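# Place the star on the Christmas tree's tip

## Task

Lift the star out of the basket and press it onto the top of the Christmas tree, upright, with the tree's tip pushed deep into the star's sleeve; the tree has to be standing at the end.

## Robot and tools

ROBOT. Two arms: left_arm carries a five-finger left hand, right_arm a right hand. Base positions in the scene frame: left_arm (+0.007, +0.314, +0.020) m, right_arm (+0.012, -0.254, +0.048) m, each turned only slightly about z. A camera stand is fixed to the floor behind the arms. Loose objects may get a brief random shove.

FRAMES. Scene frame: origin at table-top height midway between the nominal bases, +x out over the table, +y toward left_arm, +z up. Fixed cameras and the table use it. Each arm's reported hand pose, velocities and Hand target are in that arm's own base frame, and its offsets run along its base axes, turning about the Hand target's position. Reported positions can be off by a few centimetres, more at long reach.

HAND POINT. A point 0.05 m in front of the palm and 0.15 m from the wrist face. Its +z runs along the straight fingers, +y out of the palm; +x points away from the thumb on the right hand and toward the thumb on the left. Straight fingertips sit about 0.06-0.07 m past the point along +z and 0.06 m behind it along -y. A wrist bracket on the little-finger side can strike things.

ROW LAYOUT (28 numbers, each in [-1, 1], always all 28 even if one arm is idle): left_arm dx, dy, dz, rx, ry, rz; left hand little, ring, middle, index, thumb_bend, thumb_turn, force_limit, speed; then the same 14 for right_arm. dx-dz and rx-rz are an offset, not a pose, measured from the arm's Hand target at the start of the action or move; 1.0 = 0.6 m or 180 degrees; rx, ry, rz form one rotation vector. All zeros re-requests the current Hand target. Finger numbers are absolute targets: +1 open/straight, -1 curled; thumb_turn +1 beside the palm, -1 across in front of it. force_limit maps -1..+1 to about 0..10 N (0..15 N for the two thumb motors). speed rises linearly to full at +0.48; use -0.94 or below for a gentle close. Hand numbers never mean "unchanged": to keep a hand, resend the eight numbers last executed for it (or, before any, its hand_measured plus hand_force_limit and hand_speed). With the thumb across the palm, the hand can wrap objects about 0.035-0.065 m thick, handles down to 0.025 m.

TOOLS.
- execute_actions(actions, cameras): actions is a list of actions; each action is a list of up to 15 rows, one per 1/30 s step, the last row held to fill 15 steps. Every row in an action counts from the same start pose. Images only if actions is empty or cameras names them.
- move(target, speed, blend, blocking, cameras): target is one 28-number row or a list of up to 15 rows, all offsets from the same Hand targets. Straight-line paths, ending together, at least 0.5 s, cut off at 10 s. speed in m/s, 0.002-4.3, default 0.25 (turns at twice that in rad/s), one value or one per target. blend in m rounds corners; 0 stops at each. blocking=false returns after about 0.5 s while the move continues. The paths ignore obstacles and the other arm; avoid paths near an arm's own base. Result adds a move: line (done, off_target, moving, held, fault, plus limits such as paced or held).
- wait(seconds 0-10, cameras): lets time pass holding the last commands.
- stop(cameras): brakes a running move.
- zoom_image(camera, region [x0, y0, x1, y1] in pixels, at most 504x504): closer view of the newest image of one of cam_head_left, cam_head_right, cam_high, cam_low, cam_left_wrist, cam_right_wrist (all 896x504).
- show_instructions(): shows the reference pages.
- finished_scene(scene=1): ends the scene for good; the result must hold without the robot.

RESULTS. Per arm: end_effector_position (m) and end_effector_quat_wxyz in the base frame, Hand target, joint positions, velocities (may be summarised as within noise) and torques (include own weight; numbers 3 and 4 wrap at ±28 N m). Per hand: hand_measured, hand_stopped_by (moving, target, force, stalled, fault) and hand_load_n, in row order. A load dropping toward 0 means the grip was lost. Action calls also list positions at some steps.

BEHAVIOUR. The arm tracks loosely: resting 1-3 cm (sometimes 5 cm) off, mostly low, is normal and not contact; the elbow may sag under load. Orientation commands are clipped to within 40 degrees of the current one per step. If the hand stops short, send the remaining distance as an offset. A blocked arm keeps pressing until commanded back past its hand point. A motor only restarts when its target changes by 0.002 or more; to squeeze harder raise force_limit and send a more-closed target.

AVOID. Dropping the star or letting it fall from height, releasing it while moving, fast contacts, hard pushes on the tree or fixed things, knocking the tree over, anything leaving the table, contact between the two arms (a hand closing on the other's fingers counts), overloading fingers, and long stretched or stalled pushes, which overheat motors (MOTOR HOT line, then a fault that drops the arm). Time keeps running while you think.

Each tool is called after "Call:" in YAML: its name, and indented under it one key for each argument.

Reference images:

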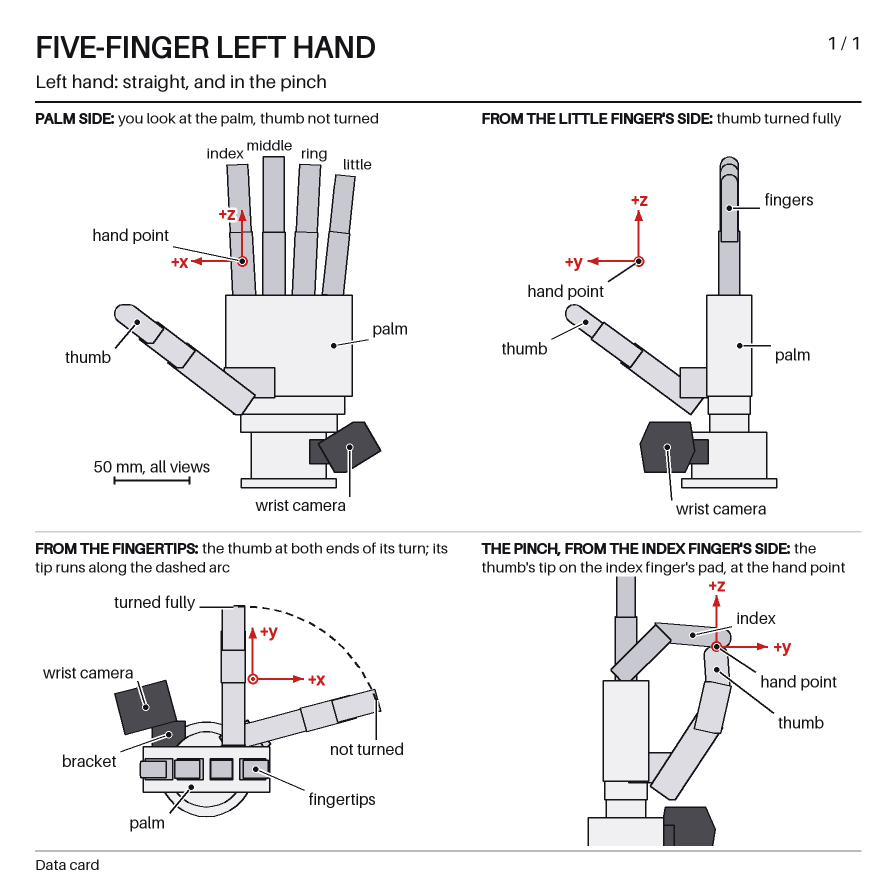

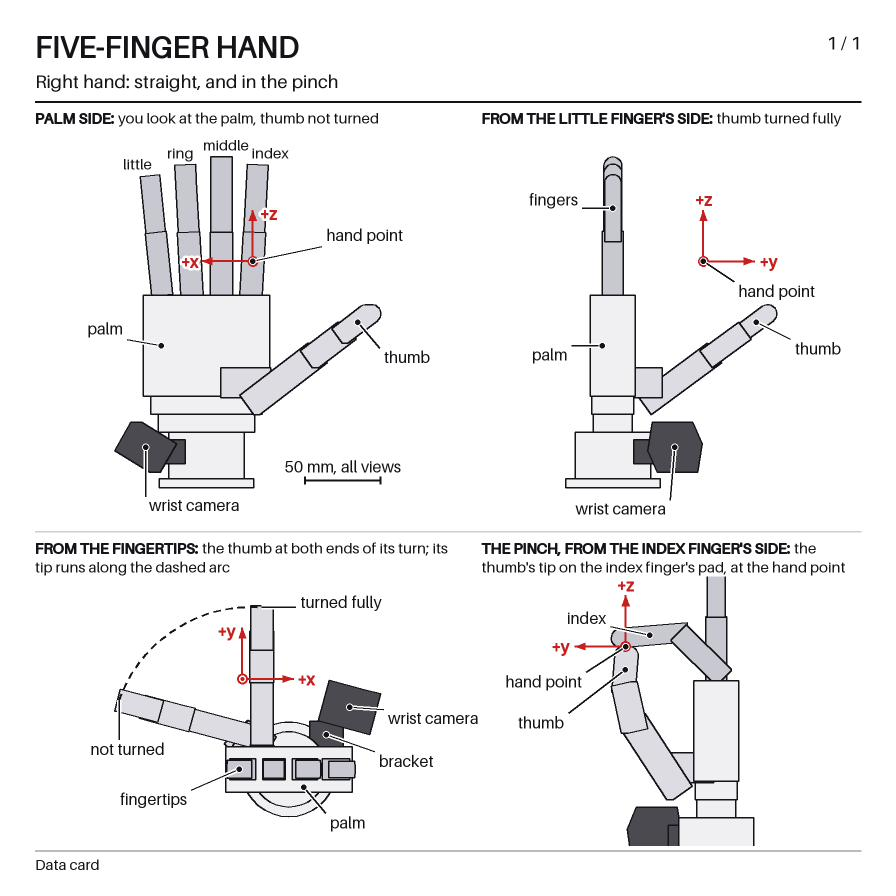

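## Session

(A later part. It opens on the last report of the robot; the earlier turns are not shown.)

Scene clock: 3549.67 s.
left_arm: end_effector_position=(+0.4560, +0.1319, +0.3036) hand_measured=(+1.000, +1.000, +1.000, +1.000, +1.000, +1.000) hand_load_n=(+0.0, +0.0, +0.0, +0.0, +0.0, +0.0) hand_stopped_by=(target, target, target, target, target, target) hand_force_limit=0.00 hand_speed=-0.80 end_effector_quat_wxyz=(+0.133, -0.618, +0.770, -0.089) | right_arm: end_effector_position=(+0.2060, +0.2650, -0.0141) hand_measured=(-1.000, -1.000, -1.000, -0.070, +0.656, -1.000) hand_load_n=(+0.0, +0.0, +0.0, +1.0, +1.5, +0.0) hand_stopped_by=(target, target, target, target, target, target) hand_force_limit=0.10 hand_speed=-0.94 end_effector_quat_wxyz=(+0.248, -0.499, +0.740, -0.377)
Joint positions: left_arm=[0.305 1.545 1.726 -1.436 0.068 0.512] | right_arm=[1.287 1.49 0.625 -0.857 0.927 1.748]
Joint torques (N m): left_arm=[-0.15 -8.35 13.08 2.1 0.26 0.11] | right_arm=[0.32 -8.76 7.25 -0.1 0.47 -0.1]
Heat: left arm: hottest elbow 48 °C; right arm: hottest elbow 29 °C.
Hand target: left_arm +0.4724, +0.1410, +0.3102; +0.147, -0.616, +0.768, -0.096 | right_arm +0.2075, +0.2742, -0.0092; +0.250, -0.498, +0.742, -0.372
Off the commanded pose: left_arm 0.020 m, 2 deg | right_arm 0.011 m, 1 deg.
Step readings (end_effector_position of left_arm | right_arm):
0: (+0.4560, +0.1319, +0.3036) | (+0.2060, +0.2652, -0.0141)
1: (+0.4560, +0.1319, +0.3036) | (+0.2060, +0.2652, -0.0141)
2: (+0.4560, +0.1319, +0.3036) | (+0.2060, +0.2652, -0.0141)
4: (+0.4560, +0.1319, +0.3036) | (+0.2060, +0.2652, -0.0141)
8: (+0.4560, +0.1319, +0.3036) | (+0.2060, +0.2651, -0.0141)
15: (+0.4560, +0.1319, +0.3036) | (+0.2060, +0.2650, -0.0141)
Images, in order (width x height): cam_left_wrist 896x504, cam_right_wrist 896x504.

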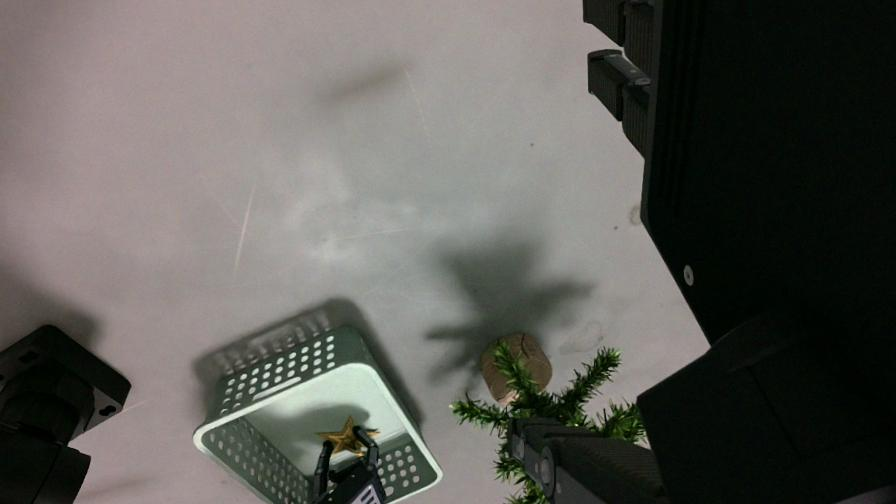

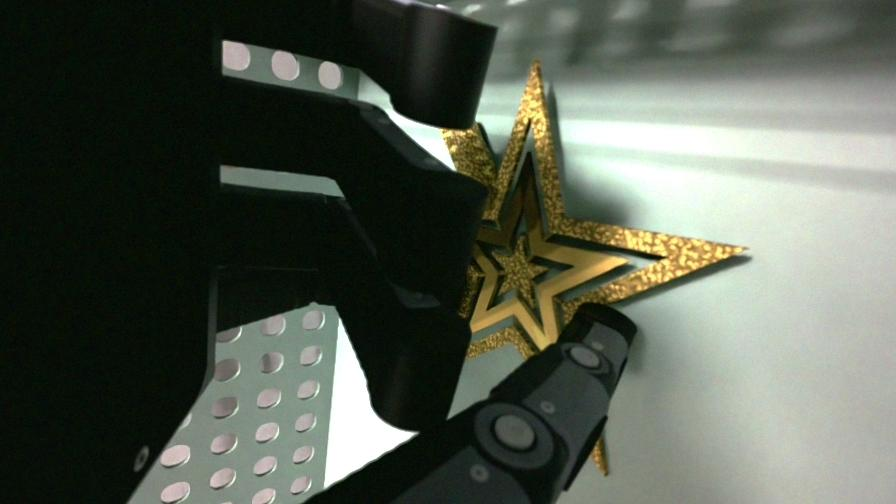

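Call:
move:
  target:
    - [0,0,0,0,0,0,1,1,1,1,1,1,0,-0.8,0.0,0.0,-0.022,0,0,0,-1,-1,-1,-0.07,0.67,-1,0.1,-0.94]
    - [0,0,0,0,0,0,1,1,1,1,1,1,0,-0.8,0.028,0.067,-0.024,0,0,0,-1,-1,-1,-0.07,0.67,-1,0.1,-0.94]
  speed: 0.03
  cameras: ["cam_right_wrist","cam_left_wrist"]

Call:
zoom_image:
  camera: "cam_left_wrist"
  region: [290, 400, 390, 483]

Scene clock: 3596.67 s.
left_arm: end_effector_position=(+0.4560, +0.1319, +0.3036) hand_measured=(+1.000, +1.000, +1.000, +1.000, +1.000, +1.000) hand_load_n=(+0.0, +0.0, +0.0, +0.0, +0.0, +0.0) hand_stopped_by=(target, target, target, target, target, target) hand_force_limit=0.00 hand_speed=-0.80 end_effector_quat_wxyz=(+0.133, -0.618, +0.770, -0.089) | right_arm: end_effector_position=(+0.2219, +0.3094, -0.0131) hand_measured=(-1.000, -1.000, -1.000, -0.070, +0.670, -1.000) hand_load_n=(+0.0, +0.0, +0.0, +1.0, +1.0, -1.0) hand_stopped_by=(target, target, target, target, target, target) hand_force_limit=0.10 hand_speed=-0.94 end_effector_quat_wxyz=(+0.260, -0.494, +0.742, -0.370)
Joint positions: left_arm=[0.305 1.545 1.726 -1.436 0.068 0.512] | right_arm=[1.281 1.577 0.732 -0.835 0.935 1.733]
Joint torques (N m): left_arm=[-0.09 -8.12 13.04 2.03 0.26 0.11] | right_arm=[-0.73 -6.24 7.12 1.05 0.22 -0.16]
Heat: left arm: hottest elbow 48 °C; right arm: hottest elbow 30 °C.
Hand target: left_arm +0.4724, +0.1410, +0.3102; +0.147, -0.616, +0.768, -0.096 | right_arm +0.2243, +0.3145, -0.0236; +0.250, -0.498, +0.742, -0.371
Off the commanded pose: left_arm 0.020 m, 2 deg | right_arm 0.012 m, 1 deg.
move: off_target (left_arm, right_arm)
Images, in order (width x height): cam_left_wrist 896x504, cam_right_wrist 896x504.

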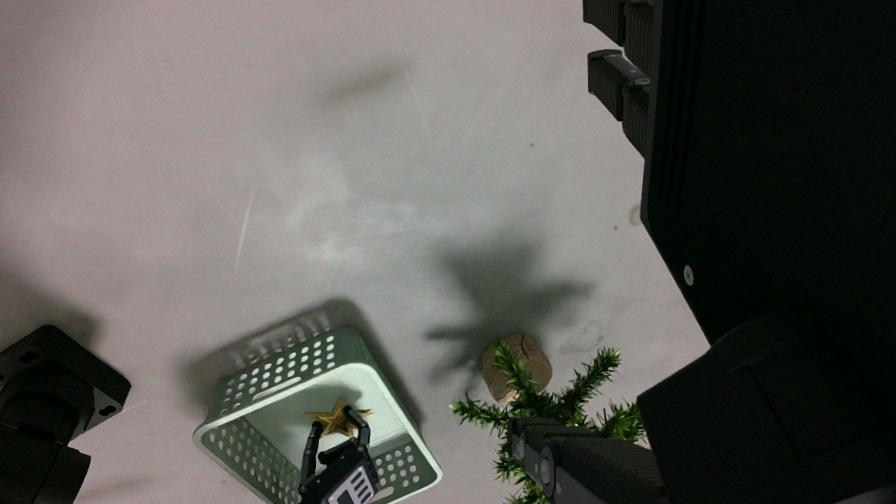

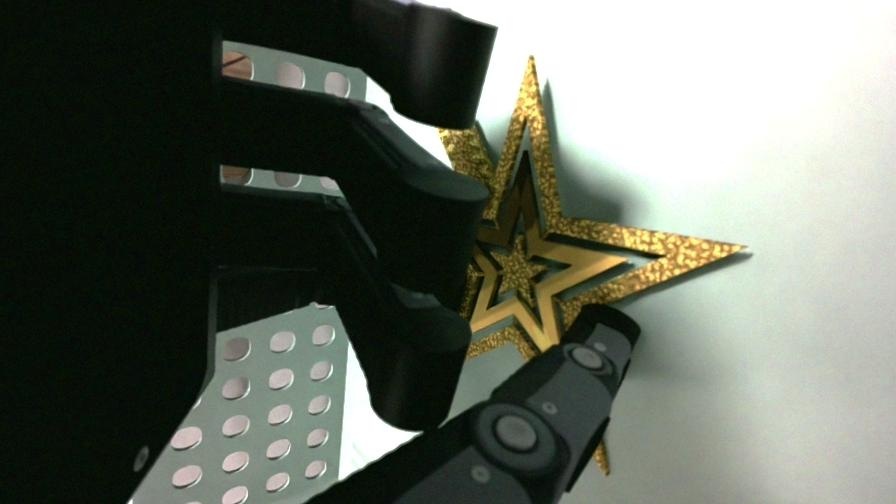

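Scaled by 5.040.

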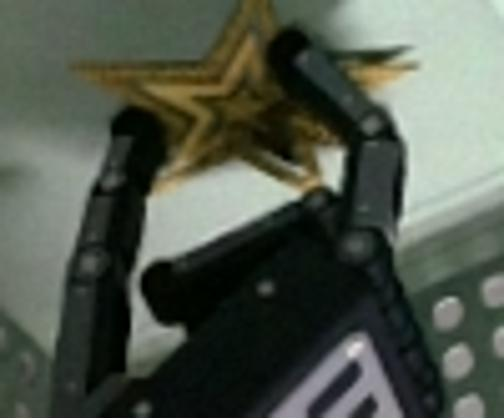

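Call:
execute_actions:
  actions:
    - [[0,0,0,0,0,0,1,1,1,1,1,1,0,-0.8,0,0,0.0,0,0,0,-1,-1,-1,-0.07,0.78,-1,-0.6,-0.7]]
    - [[0,0,0,0,0,0,1,1,1,1,1,1,0,-0.8,0,-0.003,-0.008,0,0,0,-1,-1,-1,-0.07,0.78,-1,-0.6,-0.94]]
  cameras: ["cam_right_wrist","cam_left_wrist"]

Call:
zoom_image:
  camera: "cam_left_wrist"
  region: [290, 390, 390, 473]

Scene clock: 3605.30 s.
left_arm: end_effector_position=(+0.4560, +0.1319, +0.3036) hand_measured=(+1.000, +1.000, +1.000, +1.000, +1.000, +1.000) hand_load_n=(+0.0, +0.0, +0.0, +0.0, +0.0, +0.0) hand_stopped_by=(target, target, target, target, target, target) hand_force_limit=0.00 hand_speed=-0.80 end_effector_quat_wxyz=(+0.133, -0.618, +0.770, -0.089) | right_arm: end_effector_position=(+0.2244, +0.3100, -0.0136) hand_measured=(-1.000, -1.000, -1.000, -0.070, +0.778, -1.000) hand_load_n=(+0.0, +0.0, +0.0, +0.0, -2.5, -3.0) hand_stopped_by=(target, target, target, target, target, target) hand_force_limit=-0.60 hand_speed=-0.94 end_effector_quat_wxyz=(+0.261, -0.494, +0.742, -0.371)
Joint positions: left_arm=[0.305 1.545 1.726 -1.436 0.068 0.512] | right_arm=[1.276 1.58 0.734 -0.826 0.937 1.723]
Joint torques (N m): left_arm=[-0.32 -7.82 13.03 2.09 0.24 0.11] | right_arm=[-0.5 -6.95 6.04 1.14 0.11 -0.08]
Heat: left arm: hottest elbow 48 °C; right arm: hottest elbow 30 °C.
Hand target: left_arm +0.4724, +0.1410, +0.3102; +0.147, -0.616, +0.768, -0.096 | right_arm +0.2243, +0.3127, -0.0283; +0.250, -0.498, +0.743, -0.371
Off the commanded pose: left_arm 0.020 m, 2 deg | right_arm 0.015 m, 1 deg.
Step readings (end_effector_position of left_arm | right_arm):
0: (+0.4560, +0.1319, +0.3036) | (+0.2219, +0.3094, -0.0131)
1: (+0.4560, +0.1319, +0.3036) | (+0.2219, +0.3094, -0.0131)
2: (+0.4560, +0.1319, +0.3036) | (+0.2219, +0.3094, -0.0131)
4: (+0.4560, +0.1319, +0.3036) | (+0.2220, +0.3092, -0.0132)
8: (+0.4560, +0.1319, +0.3036) | (+0.2230, +0.3092, -0.0138)
15: (+0.4560, +0.1319, +0.3036) | (+0.2243, +0.3089, -0.0134)
16: (+0.4560, +0.1319, +0.3036) | (+0.2243, +0.3089, -0.0134)
17: (+0.4560, +0.1319, +0.3036) | (+0.2243, +0.3090, -0.0134)
19: (+0.4560, +0.1319, +0.3036) | (+0.2244, +0.3095, -0.0134)
23: (+0.4560, +0.1319, +0.3036) | (+0.2244, +0.3098, -0.0135)
30: (+0.4560, +0.1319, +0.3036) | (+0.2244, +0.3100, -0.0135)
Images, in order (width x height): cam_left_wrist 896x504, cam_right_wrist 896x504.

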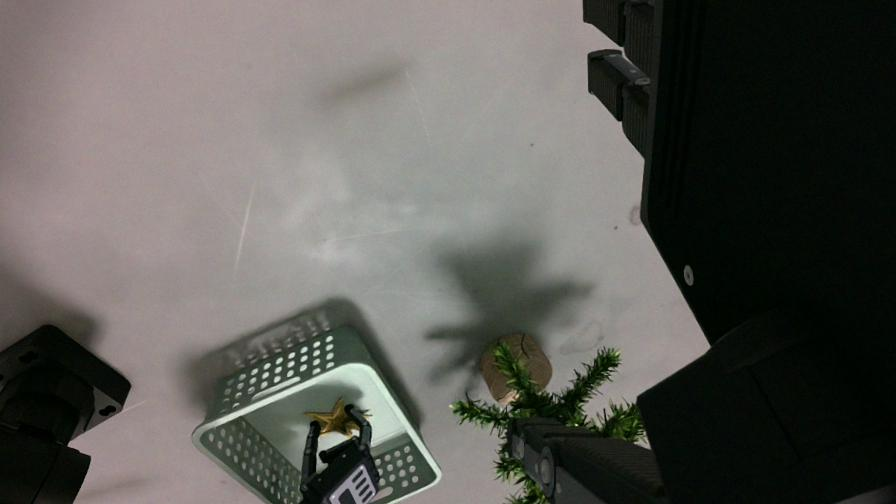

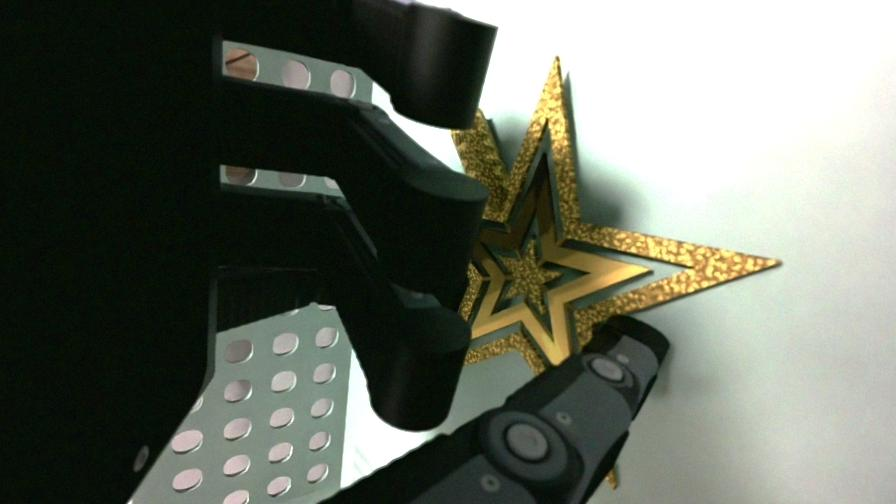

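Scaled by 5.040.

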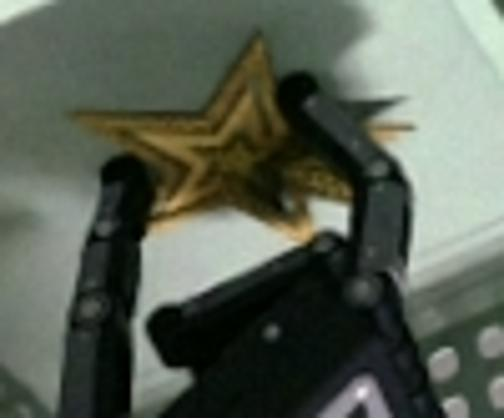

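Call:
execute_actions:
  actions:
    - [[0,0,0,0,0,0,1,1,1,1,1,1,0,-0.8,0,0,-0.001,0,0,0,-1,-1,-1,-0.07,0.73,-1,-0.4,-0.94]]
    - [[0,0,0,0,0,0,1,1,1,1,1,1,0,-0.8,0,0,-0.001,0,0,0,-1,-1,-1,-0.07,0.70,-1,-0.3,-0.94]]
    - [[0,0,0,0,0,0,1,1,1,1,1,1,0,-0.8,0,0,-0.001,0,0,0,-1,-1,-1,-0.07,0.685,-1,0,-0.94]]
    - [[0,0,0,0,0,0,1,1,1,1,1,1,0,-0.8,0,0,0,0,0,0,-1,-1,-1,-0.07,0.672,-1,0.1,-0.94]]
  cameras: ["cam_right_wrist","cam_left_wrist"]

Call:
zoom_image:
  camera: "cam_left_wrist"
  region: [290, 390, 390, 473]

Scene clock: 3618.17 s.
left_arm: end_effector_position=(+0.4560, +0.1319, +0.3036) hand_measured=(+1.000, +1.000, +1.000, +1.000, +1.000, +1.000) hand_load_n=(+0.5, -0.5, +0.0, +0.0, +0.0, +0.0) hand_stopped_by=(target, target, target, target, target, target) hand_force_limit=0.00 hand_speed=-0.80 end_effector_quat_wxyz=(+0.133, -0.618, +0.770, -0.089) | right_arm: end_effector_position=(+0.2243, +0.3119, -0.0143) hand_measured=(-1.000, -1.000, -1.000, -0.070, +0.678, -1.000) hand_load_n=(+0.0, +0.0, +0.0, +5.0, +7.5, -3.0) hand_stopped_by=(target, target, target, target, target, target) hand_force_limit=0.10 hand_speed=-0.94 end_effector_quat_wxyz=(+0.262, -0.495, +0.743, -0.368)
Joint positions: left_arm=[0.305 1.545 1.726 -1.436 0.068 0.512] | right_arm=[1.276 1.581 0.734 -0.817 0.934 1.719]
Joint torques (N m): left_arm=[-0.15 -7.82 13.15 2.14 0.25 0.1] | right_arm=[-0.32 -7 6.09 1.07 0.29 -0.05]
Heat: left arm: hottest elbow 48 °C; right arm: hottest elbow 30 °C.
Hand target: left_arm +0.4724, +0.1410, +0.3102; +0.147, -0.616, +0.768, -0.096 | right_arm +0.2244, +0.3127, -0.0301; +0.250, -0.498, +0.742, -0.371
Off the commanded pose: left_arm 0.020 m, 2 deg | right_arm 0.016 m, 1 deg.
Step readings (end_effector_position of left_arm | right_arm):
0: (+0.4560, +0.1319, +0.3036) | (+0.2244, +0.3100, -0.0136)
1: (+0.4560, +0.1319, +0.3036) | (+0.2244, +0.3100, -0.0136)
2: (+0.4560, +0.1319, +0.3036) | (+0.2244, +0.3100, -0.0136)
4: (+0.4560, +0.1319, +0.3036) | (+0.2244, +0.3100, -0.0136)
8: (+0.4560, +0.1319, +0.3036) | (+0.2243, +0.3100, -0.0137)
15: (+0.4560, +0.1319, +0.3036) | (+0.2240, +0.3101, -0.0140)
16: (+0.4560, +0.1319, +0.3036) | (+0.2240, +0.3101, -0.0140)
17: (+0.4560, +0.1319, +0.3036) | (+0.2239, +0.3101, -0.0141)
19: (+0.4560, +0.1319, +0.3036) | (+0.2238, +0.3102, -0.0142)
23: (+0.4560, +0.1319, +0.3036) | (+0.2239, +0.3108, -0.0142)
30: (+0.4560, +0.1319, +0.3036) | (+0.2241, +0.3115, -0.0141)
31: (+0.4560, +0.1319, +0.3036) | (+0.2241, +0.3115, -0.0141)
32: (+0.4560, +0.1319, +0.3036) | (+0.2241, +0.3116, -0.0141)
34: (+0.4560, +0.1319, +0.3036) | (+0.2241, +0.3116, -0.0141)
38: (+0.4560, +0.1319, +0.3036) | (+0.2242, +0.3116, -0.0143)
45: (+0.4560, +0.1319, +0.3036) | (+0.2242, +0.3116, -0.0143)
46: (+0.4560, +0.1319, +0.3036) | (+0.2242, +0.3116, -0.0143)
47: (+0.4560, +0.1319, +0.3036) | (+0.2242, +0.3116, -0.0143)
49: (+0.4560, +0.1319, +0.3036) | (+0.2242, +0.3116, -0.0143)
53: (+0.4560, +0.1319, +0.3036) | (+0.2243, +0.3120, -0.0142)
60: (+0.4560, +0.1319, +0.3036) | (+0.2243, +0.3119, -0.0143)
Images, in order (width x height): cam_left_wrist 896x504, cam_right_wrist 896x504.

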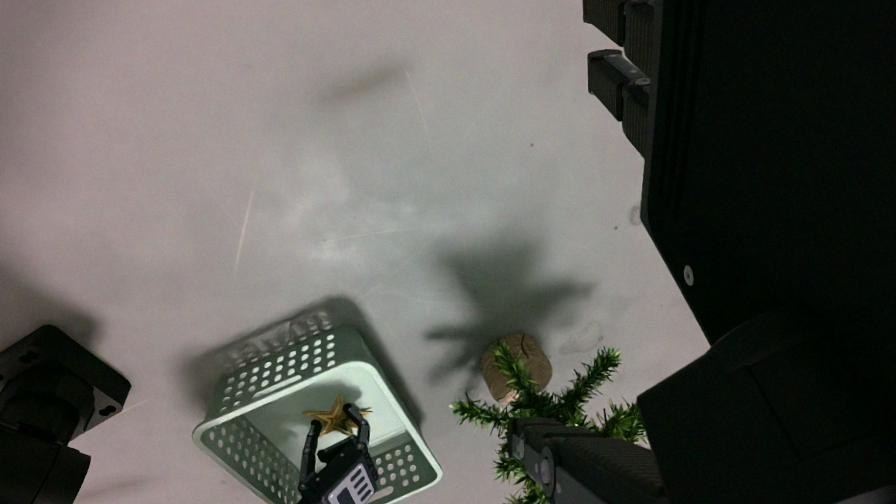

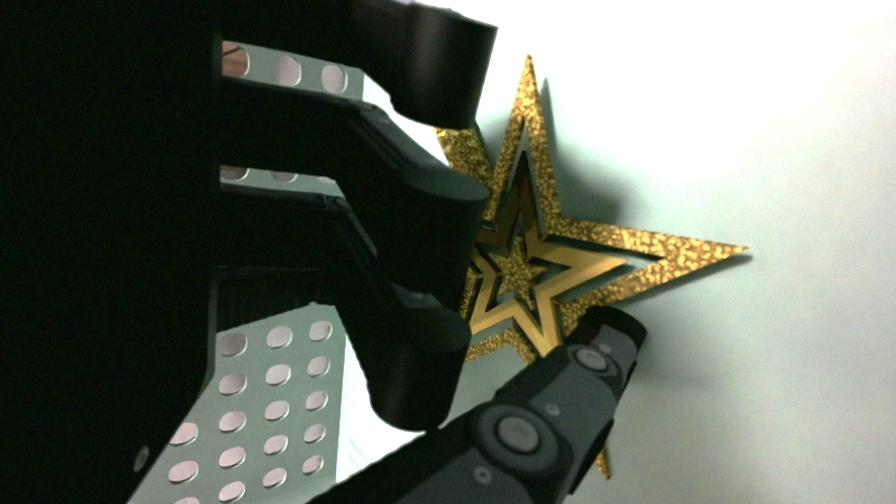

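Scaled by 5.040.

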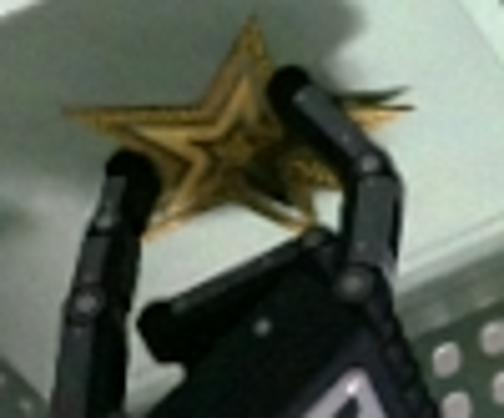

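Call:
execute_actions:
  actions:
    - [[0,0,0,0,0,0,1,1,1,1,1,1,0,-0.8,0.001,0.004,0.02,0,0,0,-1,-1,-1,-0.07,0.672,-1,0.1,-0.94]]
    - [[0,0,0,0,0,0,1,1,1,1,1,1,0,-0.8,0.002,0.01,0.01,0,0,0,-1,-1,-1,-0.07,0.672,-1,0.1,-0.94]]
  cameras: ["cam_right_wrist"]

Scene clock: 3630.00 s.
left_arm: end_effector_position=(+0.4560, +0.1319, +0.3036) hand_measured=(+1.000, +1.000, +1.000, +1.000, +1.000, +1.000) hand_load_n=(+0.0, +0.0, +0.0, +0.0, +0.0, -0.5) hand_stopped_by=(target, target, target, target, target, target) hand_force_limit=0.00 hand_speed=-0.80 end_effector_quat_wxyz=(+0.133, -0.618, +0.770, -0.089) | right_arm: end_effector_position=(+0.2231, +0.3120, -0.0113) hand_measured=(-1.000, -1.000, -1.000, -0.070, +0.676, -1.000) hand_load_n=(+0.0, +0.0, +0.0, +0.0, -0.5, +0.0) hand_stopped_by=(target, target, target, target, target, target) hand_force_limit=0.10 hand_speed=-0.94 end_effector_quat_wxyz=(+0.252, -0.499, +0.741, -0.372)
Joint positions: left_arm=[0.305 1.545 1.726 -1.436 0.068 0.512] | right_arm=[1.276 1.582 0.751 -0.856 0.926 1.719]
Joint torques (N m): left_arm=[0.09 -7.94 13.09 2.03 0.27 0.11] | right_arm=[-0.62 -7.77 8.02 0.01 0.56 -0.01]
Heat: left arm: hottest elbow 48 °C; right arm: hottest elbow 30 °C.
Hand target: left_arm +0.4724, +0.1410, +0.3102; +0.147, -0.616, +0.768, -0.096 | right_arm +0.2262, +0.3211, -0.0121; +0.250, -0.498, +0.742, -0.371
Off the commanded pose: left_arm 0.020 m, 2 deg | right_arm 0.009 m, 0 deg.
Step readings (end_effector_position of left_arm | right_arm):
0: (+0.4560, +0.1319, +0.3036) | (+0.2243, +0.3119, -0.0143)
1: (+0.4560, +0.1319, +0.3036) | (+0.2243, +0.3119, -0.0143)
2: (+0.4560, +0.1319, +0.3036) | (+0.2243, +0.3119, -0.0143)
4: (+0.4560, +0.1319, +0.3036) | (+0.2243, +0.3118, -0.0141)
8: (+0.4560, +0.1319, +0.3036) | (+0.2242, +0.3119, -0.0133)
15: (+0.4560, +0.1319, +0.3036) | (+0.2240, +0.3118, -0.0132)
16: (+0.4560, +0.1319, +0.3036) | (+0.2240, +0.3119, -0.0131)
17: (+0.4560, +0.1319, +0.3036) | (+0.2240, +0.3121, -0.0128)
19: (+0.4560, +0.1319, +0.3036) | (+0.2239, +0.3127, -0.0119)
23: (+0.4560, +0.1319, +0.3036) | (+0.2233, +0.3125, -0.0114)
30: (+0.4560, +0.1319, +0.3036) | (+0.2230, +0.3119, -0.0114)
Images, in order (width x height): cam_right_wrist 896x504.

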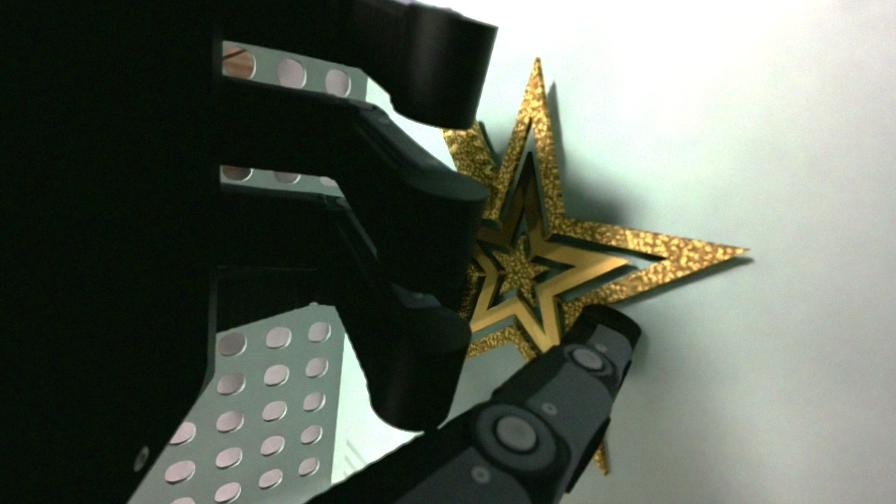

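Call:
move:
  target:
    - [0,0,0,0,0,0,1,1,1,1,1,1,0,-0.8,0.0,0.0,-0.02,0,0,0,-1,-1,-1,-0.07,0.70,-1,0.1,-0.94]
    - [0,0,0,0,0,0,1,1,1,1,1,1,0,-0.8,0.027,0.063,-0.018,0,0,0,-1,-1,-1,-0.07,0.70,-1,0.1,-0.94]
  speed: 0.03
  cameras: ["cam_right_wrist","cam_left_wrist"]

Call:
zoom_image:
  camera: "cam_left_wrist"
  region: [180, 320, 450, 504]

Scene clock: 3687.17 s.
left_arm: end_effector_position=(+0.4560, +0.1319, +0.3036) hand_measured=(+1.000, +1.000, +1.000, +1.000, +1.000, +1.000) hand_load_n=(-0.5, +0.0, +0.0, +0.0, +0.0, +0.0) hand_stopped_by=(target, target, target, target, target, target) hand_force_limit=0.00 hand_speed=-0.80 end_effector_quat_wxyz=(+0.133, -0.618, +0.770, -0.089) | right_arm: end_effector_position=(+0.2401, +0.3567, -0.0111) hand_measured=(-1.000, -1.000, -1.000, -0.070, +0.700, -1.000) hand_load_n=(+0.0, +0.0, +0.0, +1.0, +1.5, -1.0) hand_stopped_by=(target, target, target, target, target, target) hand_force_limit=0.10 hand_speed=-0.94 end_effector_quat_wxyz=(+0.265, -0.492, +0.745, -0.365)
Joint positions: left_arm=[0.305 1.545 1.726 -1.436 0.068 0.512] | right_arm=[1.271 1.67 0.864 -0.846 0.935 1.715]
Joint torques (N m): left_arm=[0.21 -8.29 13.18 2.07 0.25 0.11] | right_arm=[-0.32 -8.35 7.58 0.25 0.28 -0.15]
Heat: left arm: hottest elbow 48 °C; right arm: hottest elbow 32 °C.
Hand target: left_arm +0.4724, +0.1410, +0.3102; +0.147, -0.616, +0.768, -0.096 | right_arm +0.2424, +0.3589, -0.0228; +0.250, -0.498, +0.742, -0.371
Off the commanded pose: left_arm 0.020 m, 2 deg | right_arm 0.012 m, 2 deg.
move: off_target (left_arm, right_arm)
Images, in order (width x height): cam_left_wrist 896x504, cam_right_wrist 896x504.

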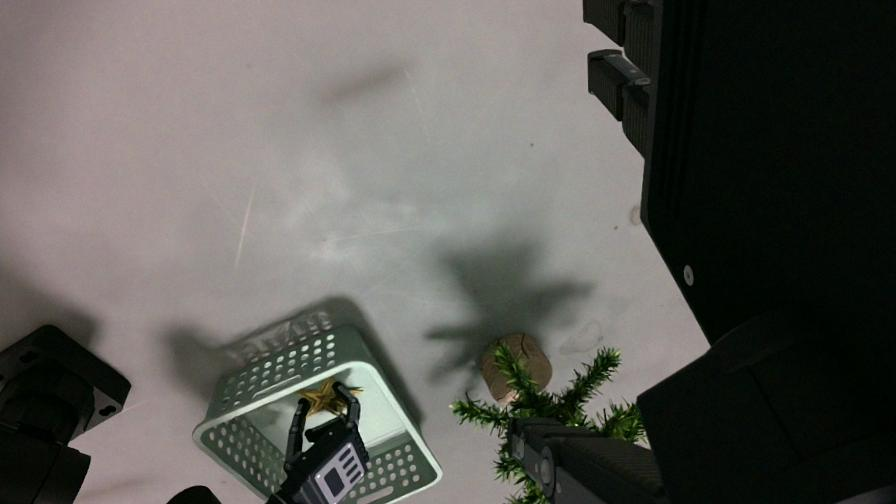

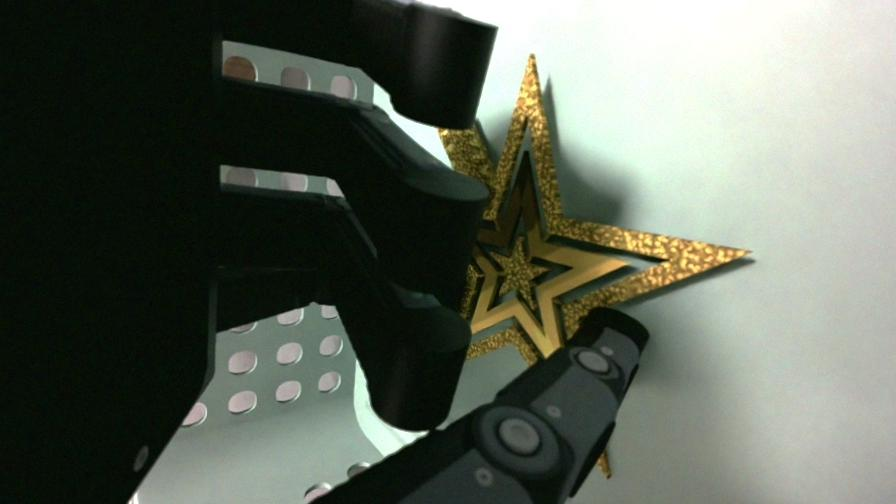

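Scaled by 1.867.

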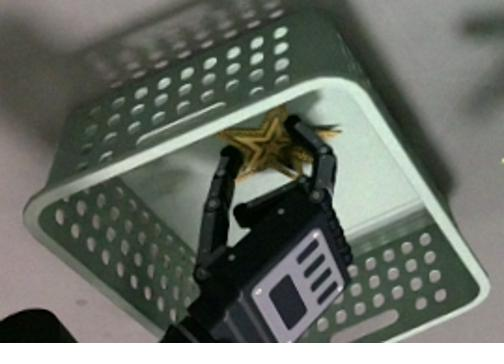

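Call:
execute_actions:
  actions: []
  cameras: ["cam_left_wrist","cam_right_wrist"]

Scene clock: 3731.70 s.
left_arm: end_effector_position=(+0.4560, +0.1319, +0.3036) hand_measured=(+1.000, +1.000, +1.000, +1.000, +1.000, +1.000) hand_load_n=(+0.0, +0.0, +0.0, +0.0, +0.0, +0.0) hand_stopped_by=(target, target, target, target, target, target) hand_force_limit=0.00 hand_speed=-0.80 end_effector_quat_wxyz=(+0.133, -0.618, +0.770, -0.089) | right_arm: end_effector_position=(+0.2400, +0.3565, -0.0113) hand_measured=(-1.000, -1.000, -1.000, -0.070, +0.700, -1.000) hand_load_n=(+0.0, +0.0, +0.0, +1.0, +1.0, -1.0) hand_stopped_by=(target, target, target, target, target, target) hand_force_limit=0.10 hand_speed=-0.94 end_effector_quat_wxyz=(+0.265, -0.492, +0.745, -0.366)
Joint positions: left_arm=[0.305 1.545 1.726 -1.436 0.068 0.512] | right_arm=[1.271 1.671 0.864 -0.846 0.935 1.715]
Joint velocities: within noise
Joint torques (N m): left_arm=[0.03 -8.06 13.12 2.18 0.28 0.09] | right_arm=[-0.56 -8.59 7.65 0.25 0.24 -0.13]
Heat: left arm: hottest elbow 48 °C; right arm: hottest elbow 33 °C.
Hand target: left_arm +0.4724, +0.1410, +0.3102; +0.147, -0.616, +0.768, -0.096 | right_arm +0.2423, +0.3588, -0.0230; +0.250, -0.498, +0.742, -0.371
Off the commanded pose: left_arm 0.020 m, 2 deg | right_arm 0.012 m, 2 deg.
Images, in order (width x height): cam_left_wrist 896x504, cam_right_wrist 896x504.

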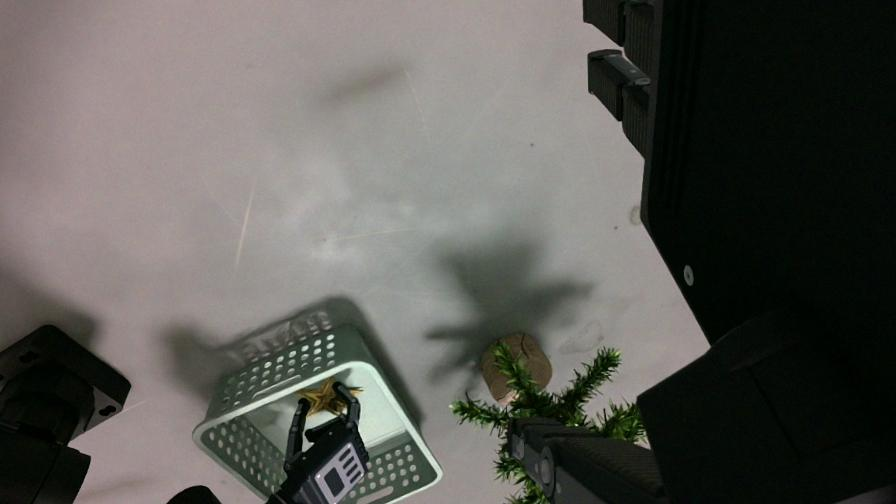

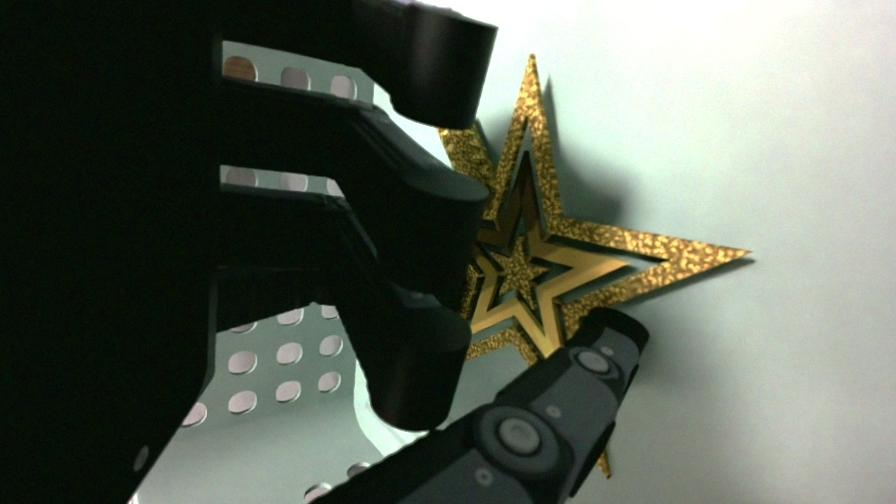

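Call:
zoom_image:
  camera: "cam_right_wrist"
  region: [380, 20, 780, 490]

Call:
zoom_image:
  camera: "cam_left_wrist"
  region: [270, 350, 390, 430]

Scaled by 1.072.

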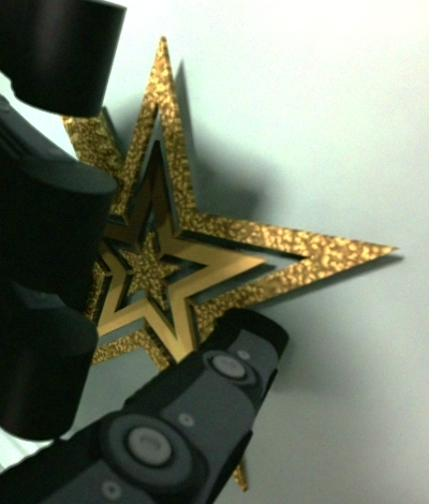

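Scaled by 4.200.

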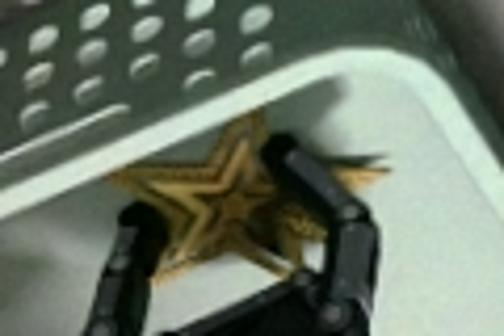

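Call:
move:
  target:
    - [0,0,0,0,0,0,1,1,1,1,1,1,0,-0.8, 0,0,0.03,0,0,0,-1,-1,-1,-0.07,0.89,-1,0.1,-0.8]
    - [0,0,0,0,0,0,1,1,1,1,1,1,0,-0.8, 0,0,0.0833,0,0,0.0889,-1,-1,-1,-0.27,0.6,-1,0.1,-0.8]
  speed: 0.08
  cameras: ["cam_right_wrist"]

Scene clock: 3890.00 s.
left_arm: end_effector_position=(+0.4560, +0.1319, +0.3036) hand_measured=(+1.000, +1.000, +1.000, +1.000, +1.000, +1.000) hand_load_n=(+0.0, +0.0, +0.0, +0.0, +0.0, +0.0) hand_stopped_by=(target, target, target, target, target, target) hand_force_limit=0.00 hand_speed=-0.80 end_effector_quat_wxyz=(+0.133, -0.618, +0.770, -0.089) | right_arm: end_effector_position=(+0.2398, +0.3620, +0.0265) hand_measured=(-1.000, -1.000, -1.000, -0.270, +0.600, -1.000) hand_load_n=(+0.0, +0.0, +0.0, +0.0, +0.0, +0.0) hand_stopped_by=(target, target, target, target, target, target) hand_force_limit=0.10 hand_speed=-0.80 end_effector_quat_wxyz=(+0.299, -0.598, +0.665, -0.333)
Joint positions: left_arm=[0.305 1.545 1.726 -1.436 0.068 0.512] | right_arm=[1.242 1.481 0.762 -0.566 0.897 1.211]
Joint torques (N m): left_arm=[0.26 -7.88 13.12 2.09 0.23 0.11] | right_arm=[-0.73 -10.23 6.17 1.33 0.55 -0.13]
Heat: left arm: hottest elbow 48 °C; right arm: hottest elbow 33 °C.
Hand target: left_arm +0.4724, +0.1410, +0.3102; +0.147, -0.616, +0.768, -0.096 | right_arm +0.2423, +0.3589, +0.0271; +0.299, -0.597, +0.666, -0.333
Off the commanded pose: left_arm 0.020 m, 2 deg | right_arm 0.004 m, 0 deg.
move: off_target (left_arm)
Images, in order (width x height): cam_right_wrist 896x504.

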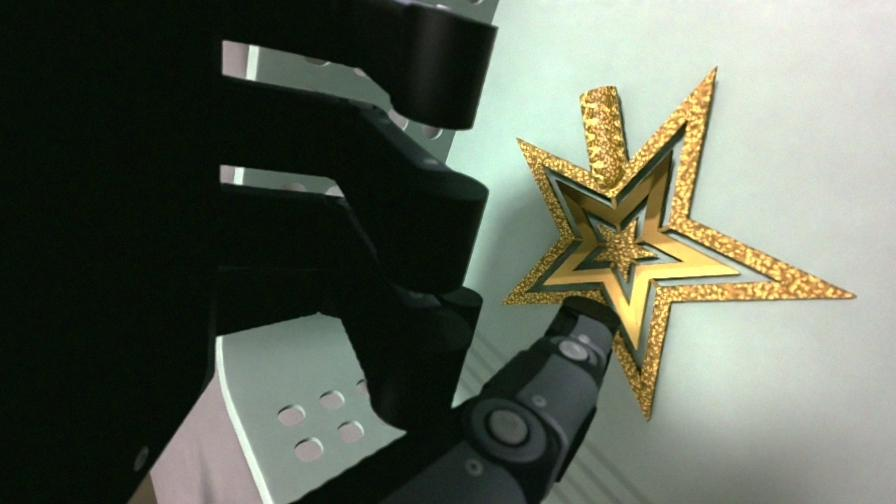

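Call:
zoom_image:
  camera: "cam_right_wrist"
  region: [490, 50, 870, 430]

Scaled by 1.326.

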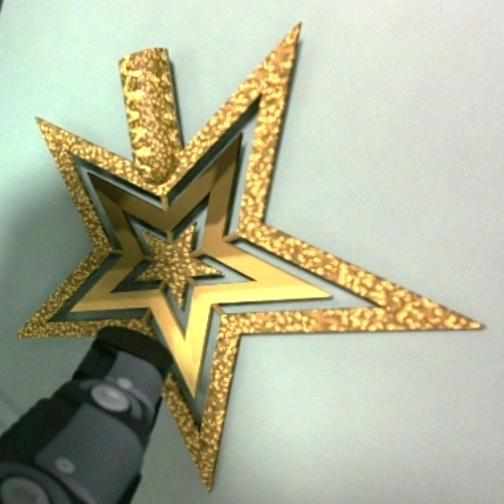

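Call:
zoom_image:
  camera: "cam_right_wrist"
  region: [340, 150, 640, 450]

Scaled by 1.680.

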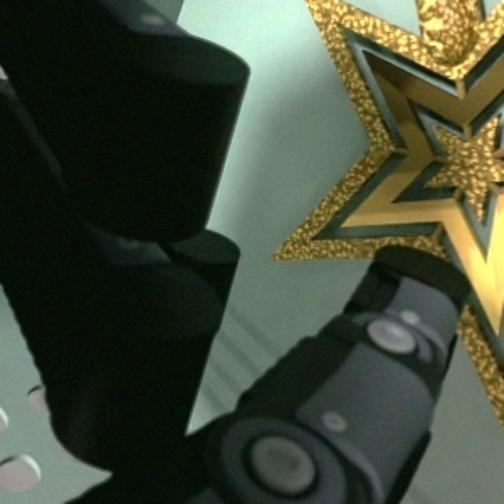

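Call:
move:
  target: [0,0,0,0,0,0,1,1,1,1,1,1,0,-0.8, 0,0,0,0,0,0,-1,-1,-1,-0.27,-0.4,-1,-0.8,-0.9]
  speed: 0.08
  cameras: ["cam_right_wrist"]

Scene clock: 3970.43 s.
left_arm: end_effector_position=(+0.4560, +0.1319, +0.3036) hand_measured=(+1.000, +1.000, +1.000, +1.000, +1.000, +1.000) hand_load_n=(+0.0, +0.0, +0.0, +0.0, +0.0, +0.0) hand_stopped_by=(target, target, target, target, target, target) hand_force_limit=0.00 hand_speed=-0.80 end_effector_quat_wxyz=(+0.133, -0.618, +0.770, -0.089) | right_arm: end_effector_position=(+0.2398, +0.3620, +0.0265) hand_measured=(-1.000, -1.000, -1.000, -0.270, +0.540, -1.000) hand_load_n=(+0.0, +0.5, -0.5, +0.0, +1.5, +0.5) hand_stopped_by=(target, target, target, target, force, target) hand_force_limit=-0.80 hand_speed=-0.90 end_effector_quat_wxyz=(+0.299, -0.598, +0.665, -0.333)
Joint positions: left_arm=[0.305 1.545 1.726 -1.436 0.068 0.512] | right_arm=[1.242 1.481 0.762 -0.566 0.897 1.211]
Joint torques (N m): left_arm=[0.26 -8.06 13.08 2.09 0.27 0.11] | right_arm=[-0.26 -10.81 6.41 1.43 0.56 -0.2]
Heat: left arm: hottest elbow 48 °C; right arm: hottest elbow 31 °C.
Hand target: left_arm +0.4724, +0.1410, +0.3102; +0.147, -0.616, +0.768, -0.096 | right_arm +0.2423, +0.3589, +0.0271; +0.299, -0.597, +0.666, -0.333
Off the commanded pose: left_arm 0.020 m, 2 deg | right_arm 0.004 m, 0 deg.
move: off_target (left_arm)
Images, in order (width x height): cam_right_wrist 896x504.

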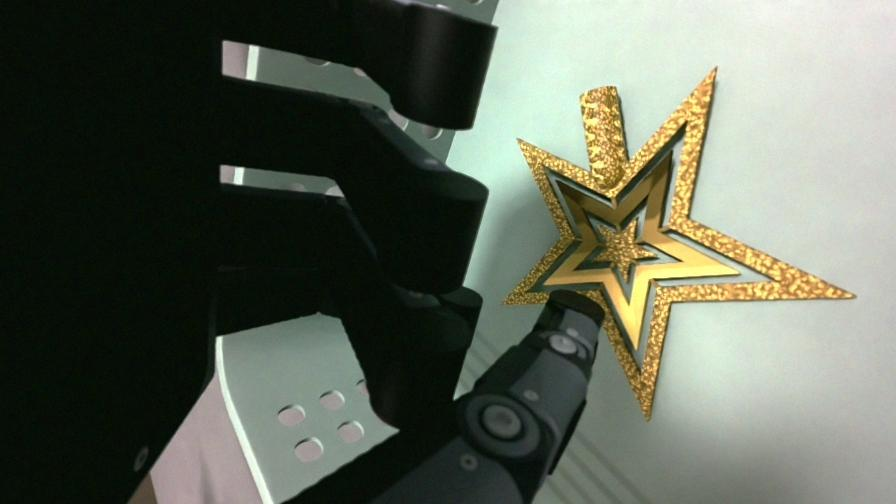

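Call:
move:
  target: [0,0,0,0,0,0,1,1,1,1,1,1,0,-0.8, 0,0,0,0,0,0,-1,-1,-1,-0.27,-0.39,-1,-0.6,-0.94]
  speed: 0.08
  cameras: ["cam_right_wrist"]

Scene clock: 3976.67 s.
left_arm: end_effector_position=(+0.4560, +0.1319, +0.3036) hand_measured=(+1.000, +1.000, +1.000, +1.000, +1.000, +1.000) hand_load_n=(+0.0, +0.0, +0.0, +0.0, +0.0, +0.0) hand_stopped_by=(target, target, target, target, target, target) hand_force_limit=0.00 hand_speed=-0.80 end_effector_quat_wxyz=(+0.133, -0.618, +0.770, -0.089) | right_arm: end_effector_position=(+0.2398, +0.3620, +0.0265) hand_measured=(-1.000, -1.000, -1.000, -0.270, +0.520, -1.000) hand_load_n=(+0.5, +0.5, -0.5, +0.0, +3.0, +1.0) hand_stopped_by=(target, target, target, target, force, target) hand_force_limit=-0.60 hand_speed=-0.94 end_effector_quat_wxyz=(+0.299, -0.598, +0.665, -0.333)
Joint positions: left_arm=[0.305 1.545 1.726 -1.436 0.068 0.512] | right_arm=[1.242 1.481 0.762 -0.566 0.897 1.211]
Joint torques (N m): left_arm=[0.03 -7.94 13.09 2.03 0.25 0.12] | right_arm=[-0.38 -11.75 6.32 1.39 0.59 -0.12]
Heat: left arm: hottest elbow 48 °C; right arm: hottest elbow 31 °C.
Hand target: left_arm +0.4724, +0.1410, +0.3102; +0.147, -0.616, +0.768, -0.096 | right_arm +0.2423, +0.3589, +0.0271; +0.299, -0.597, +0.666, -0.333
Off the commanded pose: left_arm 0.020 m, 2 deg | right_arm 0.004 m, 0 deg.
move: off_target (left_arm)
Images, in order (width x height): cam_right_wrist 896x504.

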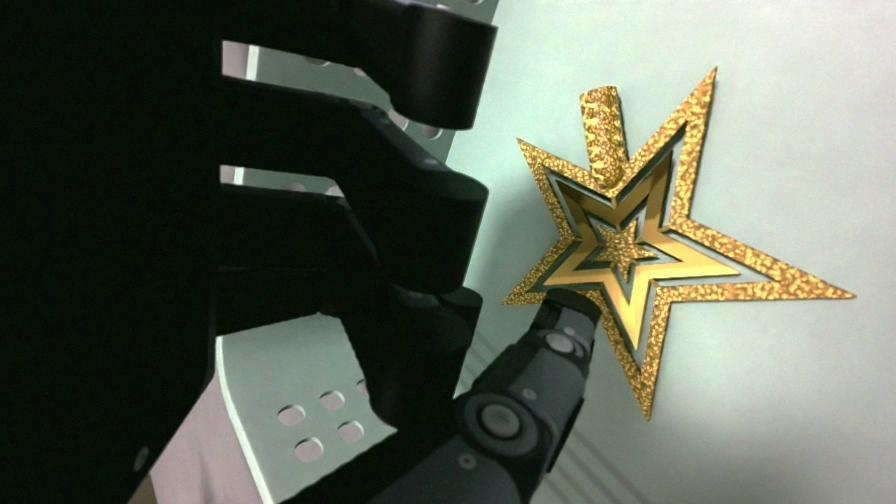

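Call:
move:
  target:
    - [0,0,0,0,0,0,1,1,1,1,1,1,0,-0.8, 0,0,0,0,0,0,-1,-1,-0.27,-0.27,0.7,-1,-0.5,-0.8]
    - [0,0,0,0,0,0,1,1,1,1,1,1,0,-0.8, 0,0,0,0,0,0,-1,-1,-0.27,-0.27,-0.39,-1,-0.5,-0.94]
  speed: 0.08
  cameras: ["cam_right_wrist"]

Scene clock: 4007.43 s.
left_arm: end_effector_position=(+0.4560, +0.1319, +0.3036) hand_measured=(+1.000, +1.000, +1.000, +1.000, +1.000, +1.000) hand_load_n=(+0.0, +0.0, +0.0, -0.5, +0.0, +0.0) hand_stopped_by=(target, target, target, target, target, target) hand_force_limit=0.00 hand_speed=-0.80 end_effector_quat_wxyz=(+0.133, -0.618, +0.770, -0.089) | right_arm: end_effector_position=(+0.2398, +0.3620, +0.0265) hand_measured=(-1.000, -1.000, -0.270, -0.270, +0.272, -1.000) hand_load_n=(+0.0, +0.0, +0.5, +0.0, +1.5, +0.5) hand_stopped_by=(target, target, target, target, moving, target) hand_force_limit=-0.50 hand_speed=-0.94 end_effector_quat_wxyz=(+0.299, -0.598, +0.665, -0.333)
Joint positions: left_arm=[0.305 1.545 1.726 -1.436 0.068 0.512] | right_arm=[1.242 1.481 0.762 -0.566 0.897 1.211]
Joint torques (N m): left_arm=[-0.21 -7.71 13.08 2.17 0.25 0.12] | right_arm=[-0.56 -9.93 6.46 1.35 0.57 -0.13]
Heat: left arm: hottest elbow 48 °C; right arm: hottest elbow 31 °C.
Hand target: left_arm +0.4724, +0.1410, +0.3102; +0.147, -0.616, +0.768, -0.096 | right_arm +0.2423, +0.3589, +0.0271; +0.299, -0.597, +0.666, -0.333
Off the commanded pose: left_arm 0.020 m, 2 deg | right_arm 0.004 m, 0 deg.
move: moving (right_arm; no rest 5 s after target 2's new numbers were sent), off_target (left_arm)
Images, in order (width x height): cam_right_wrist 896x504.

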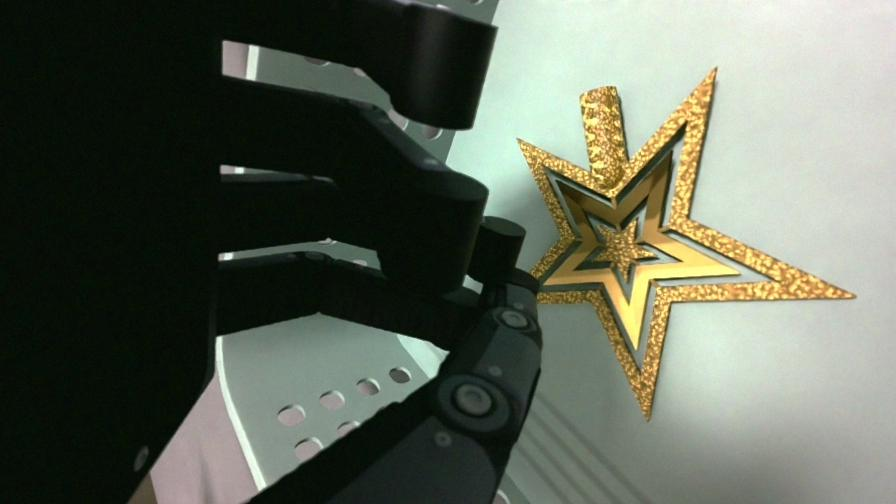

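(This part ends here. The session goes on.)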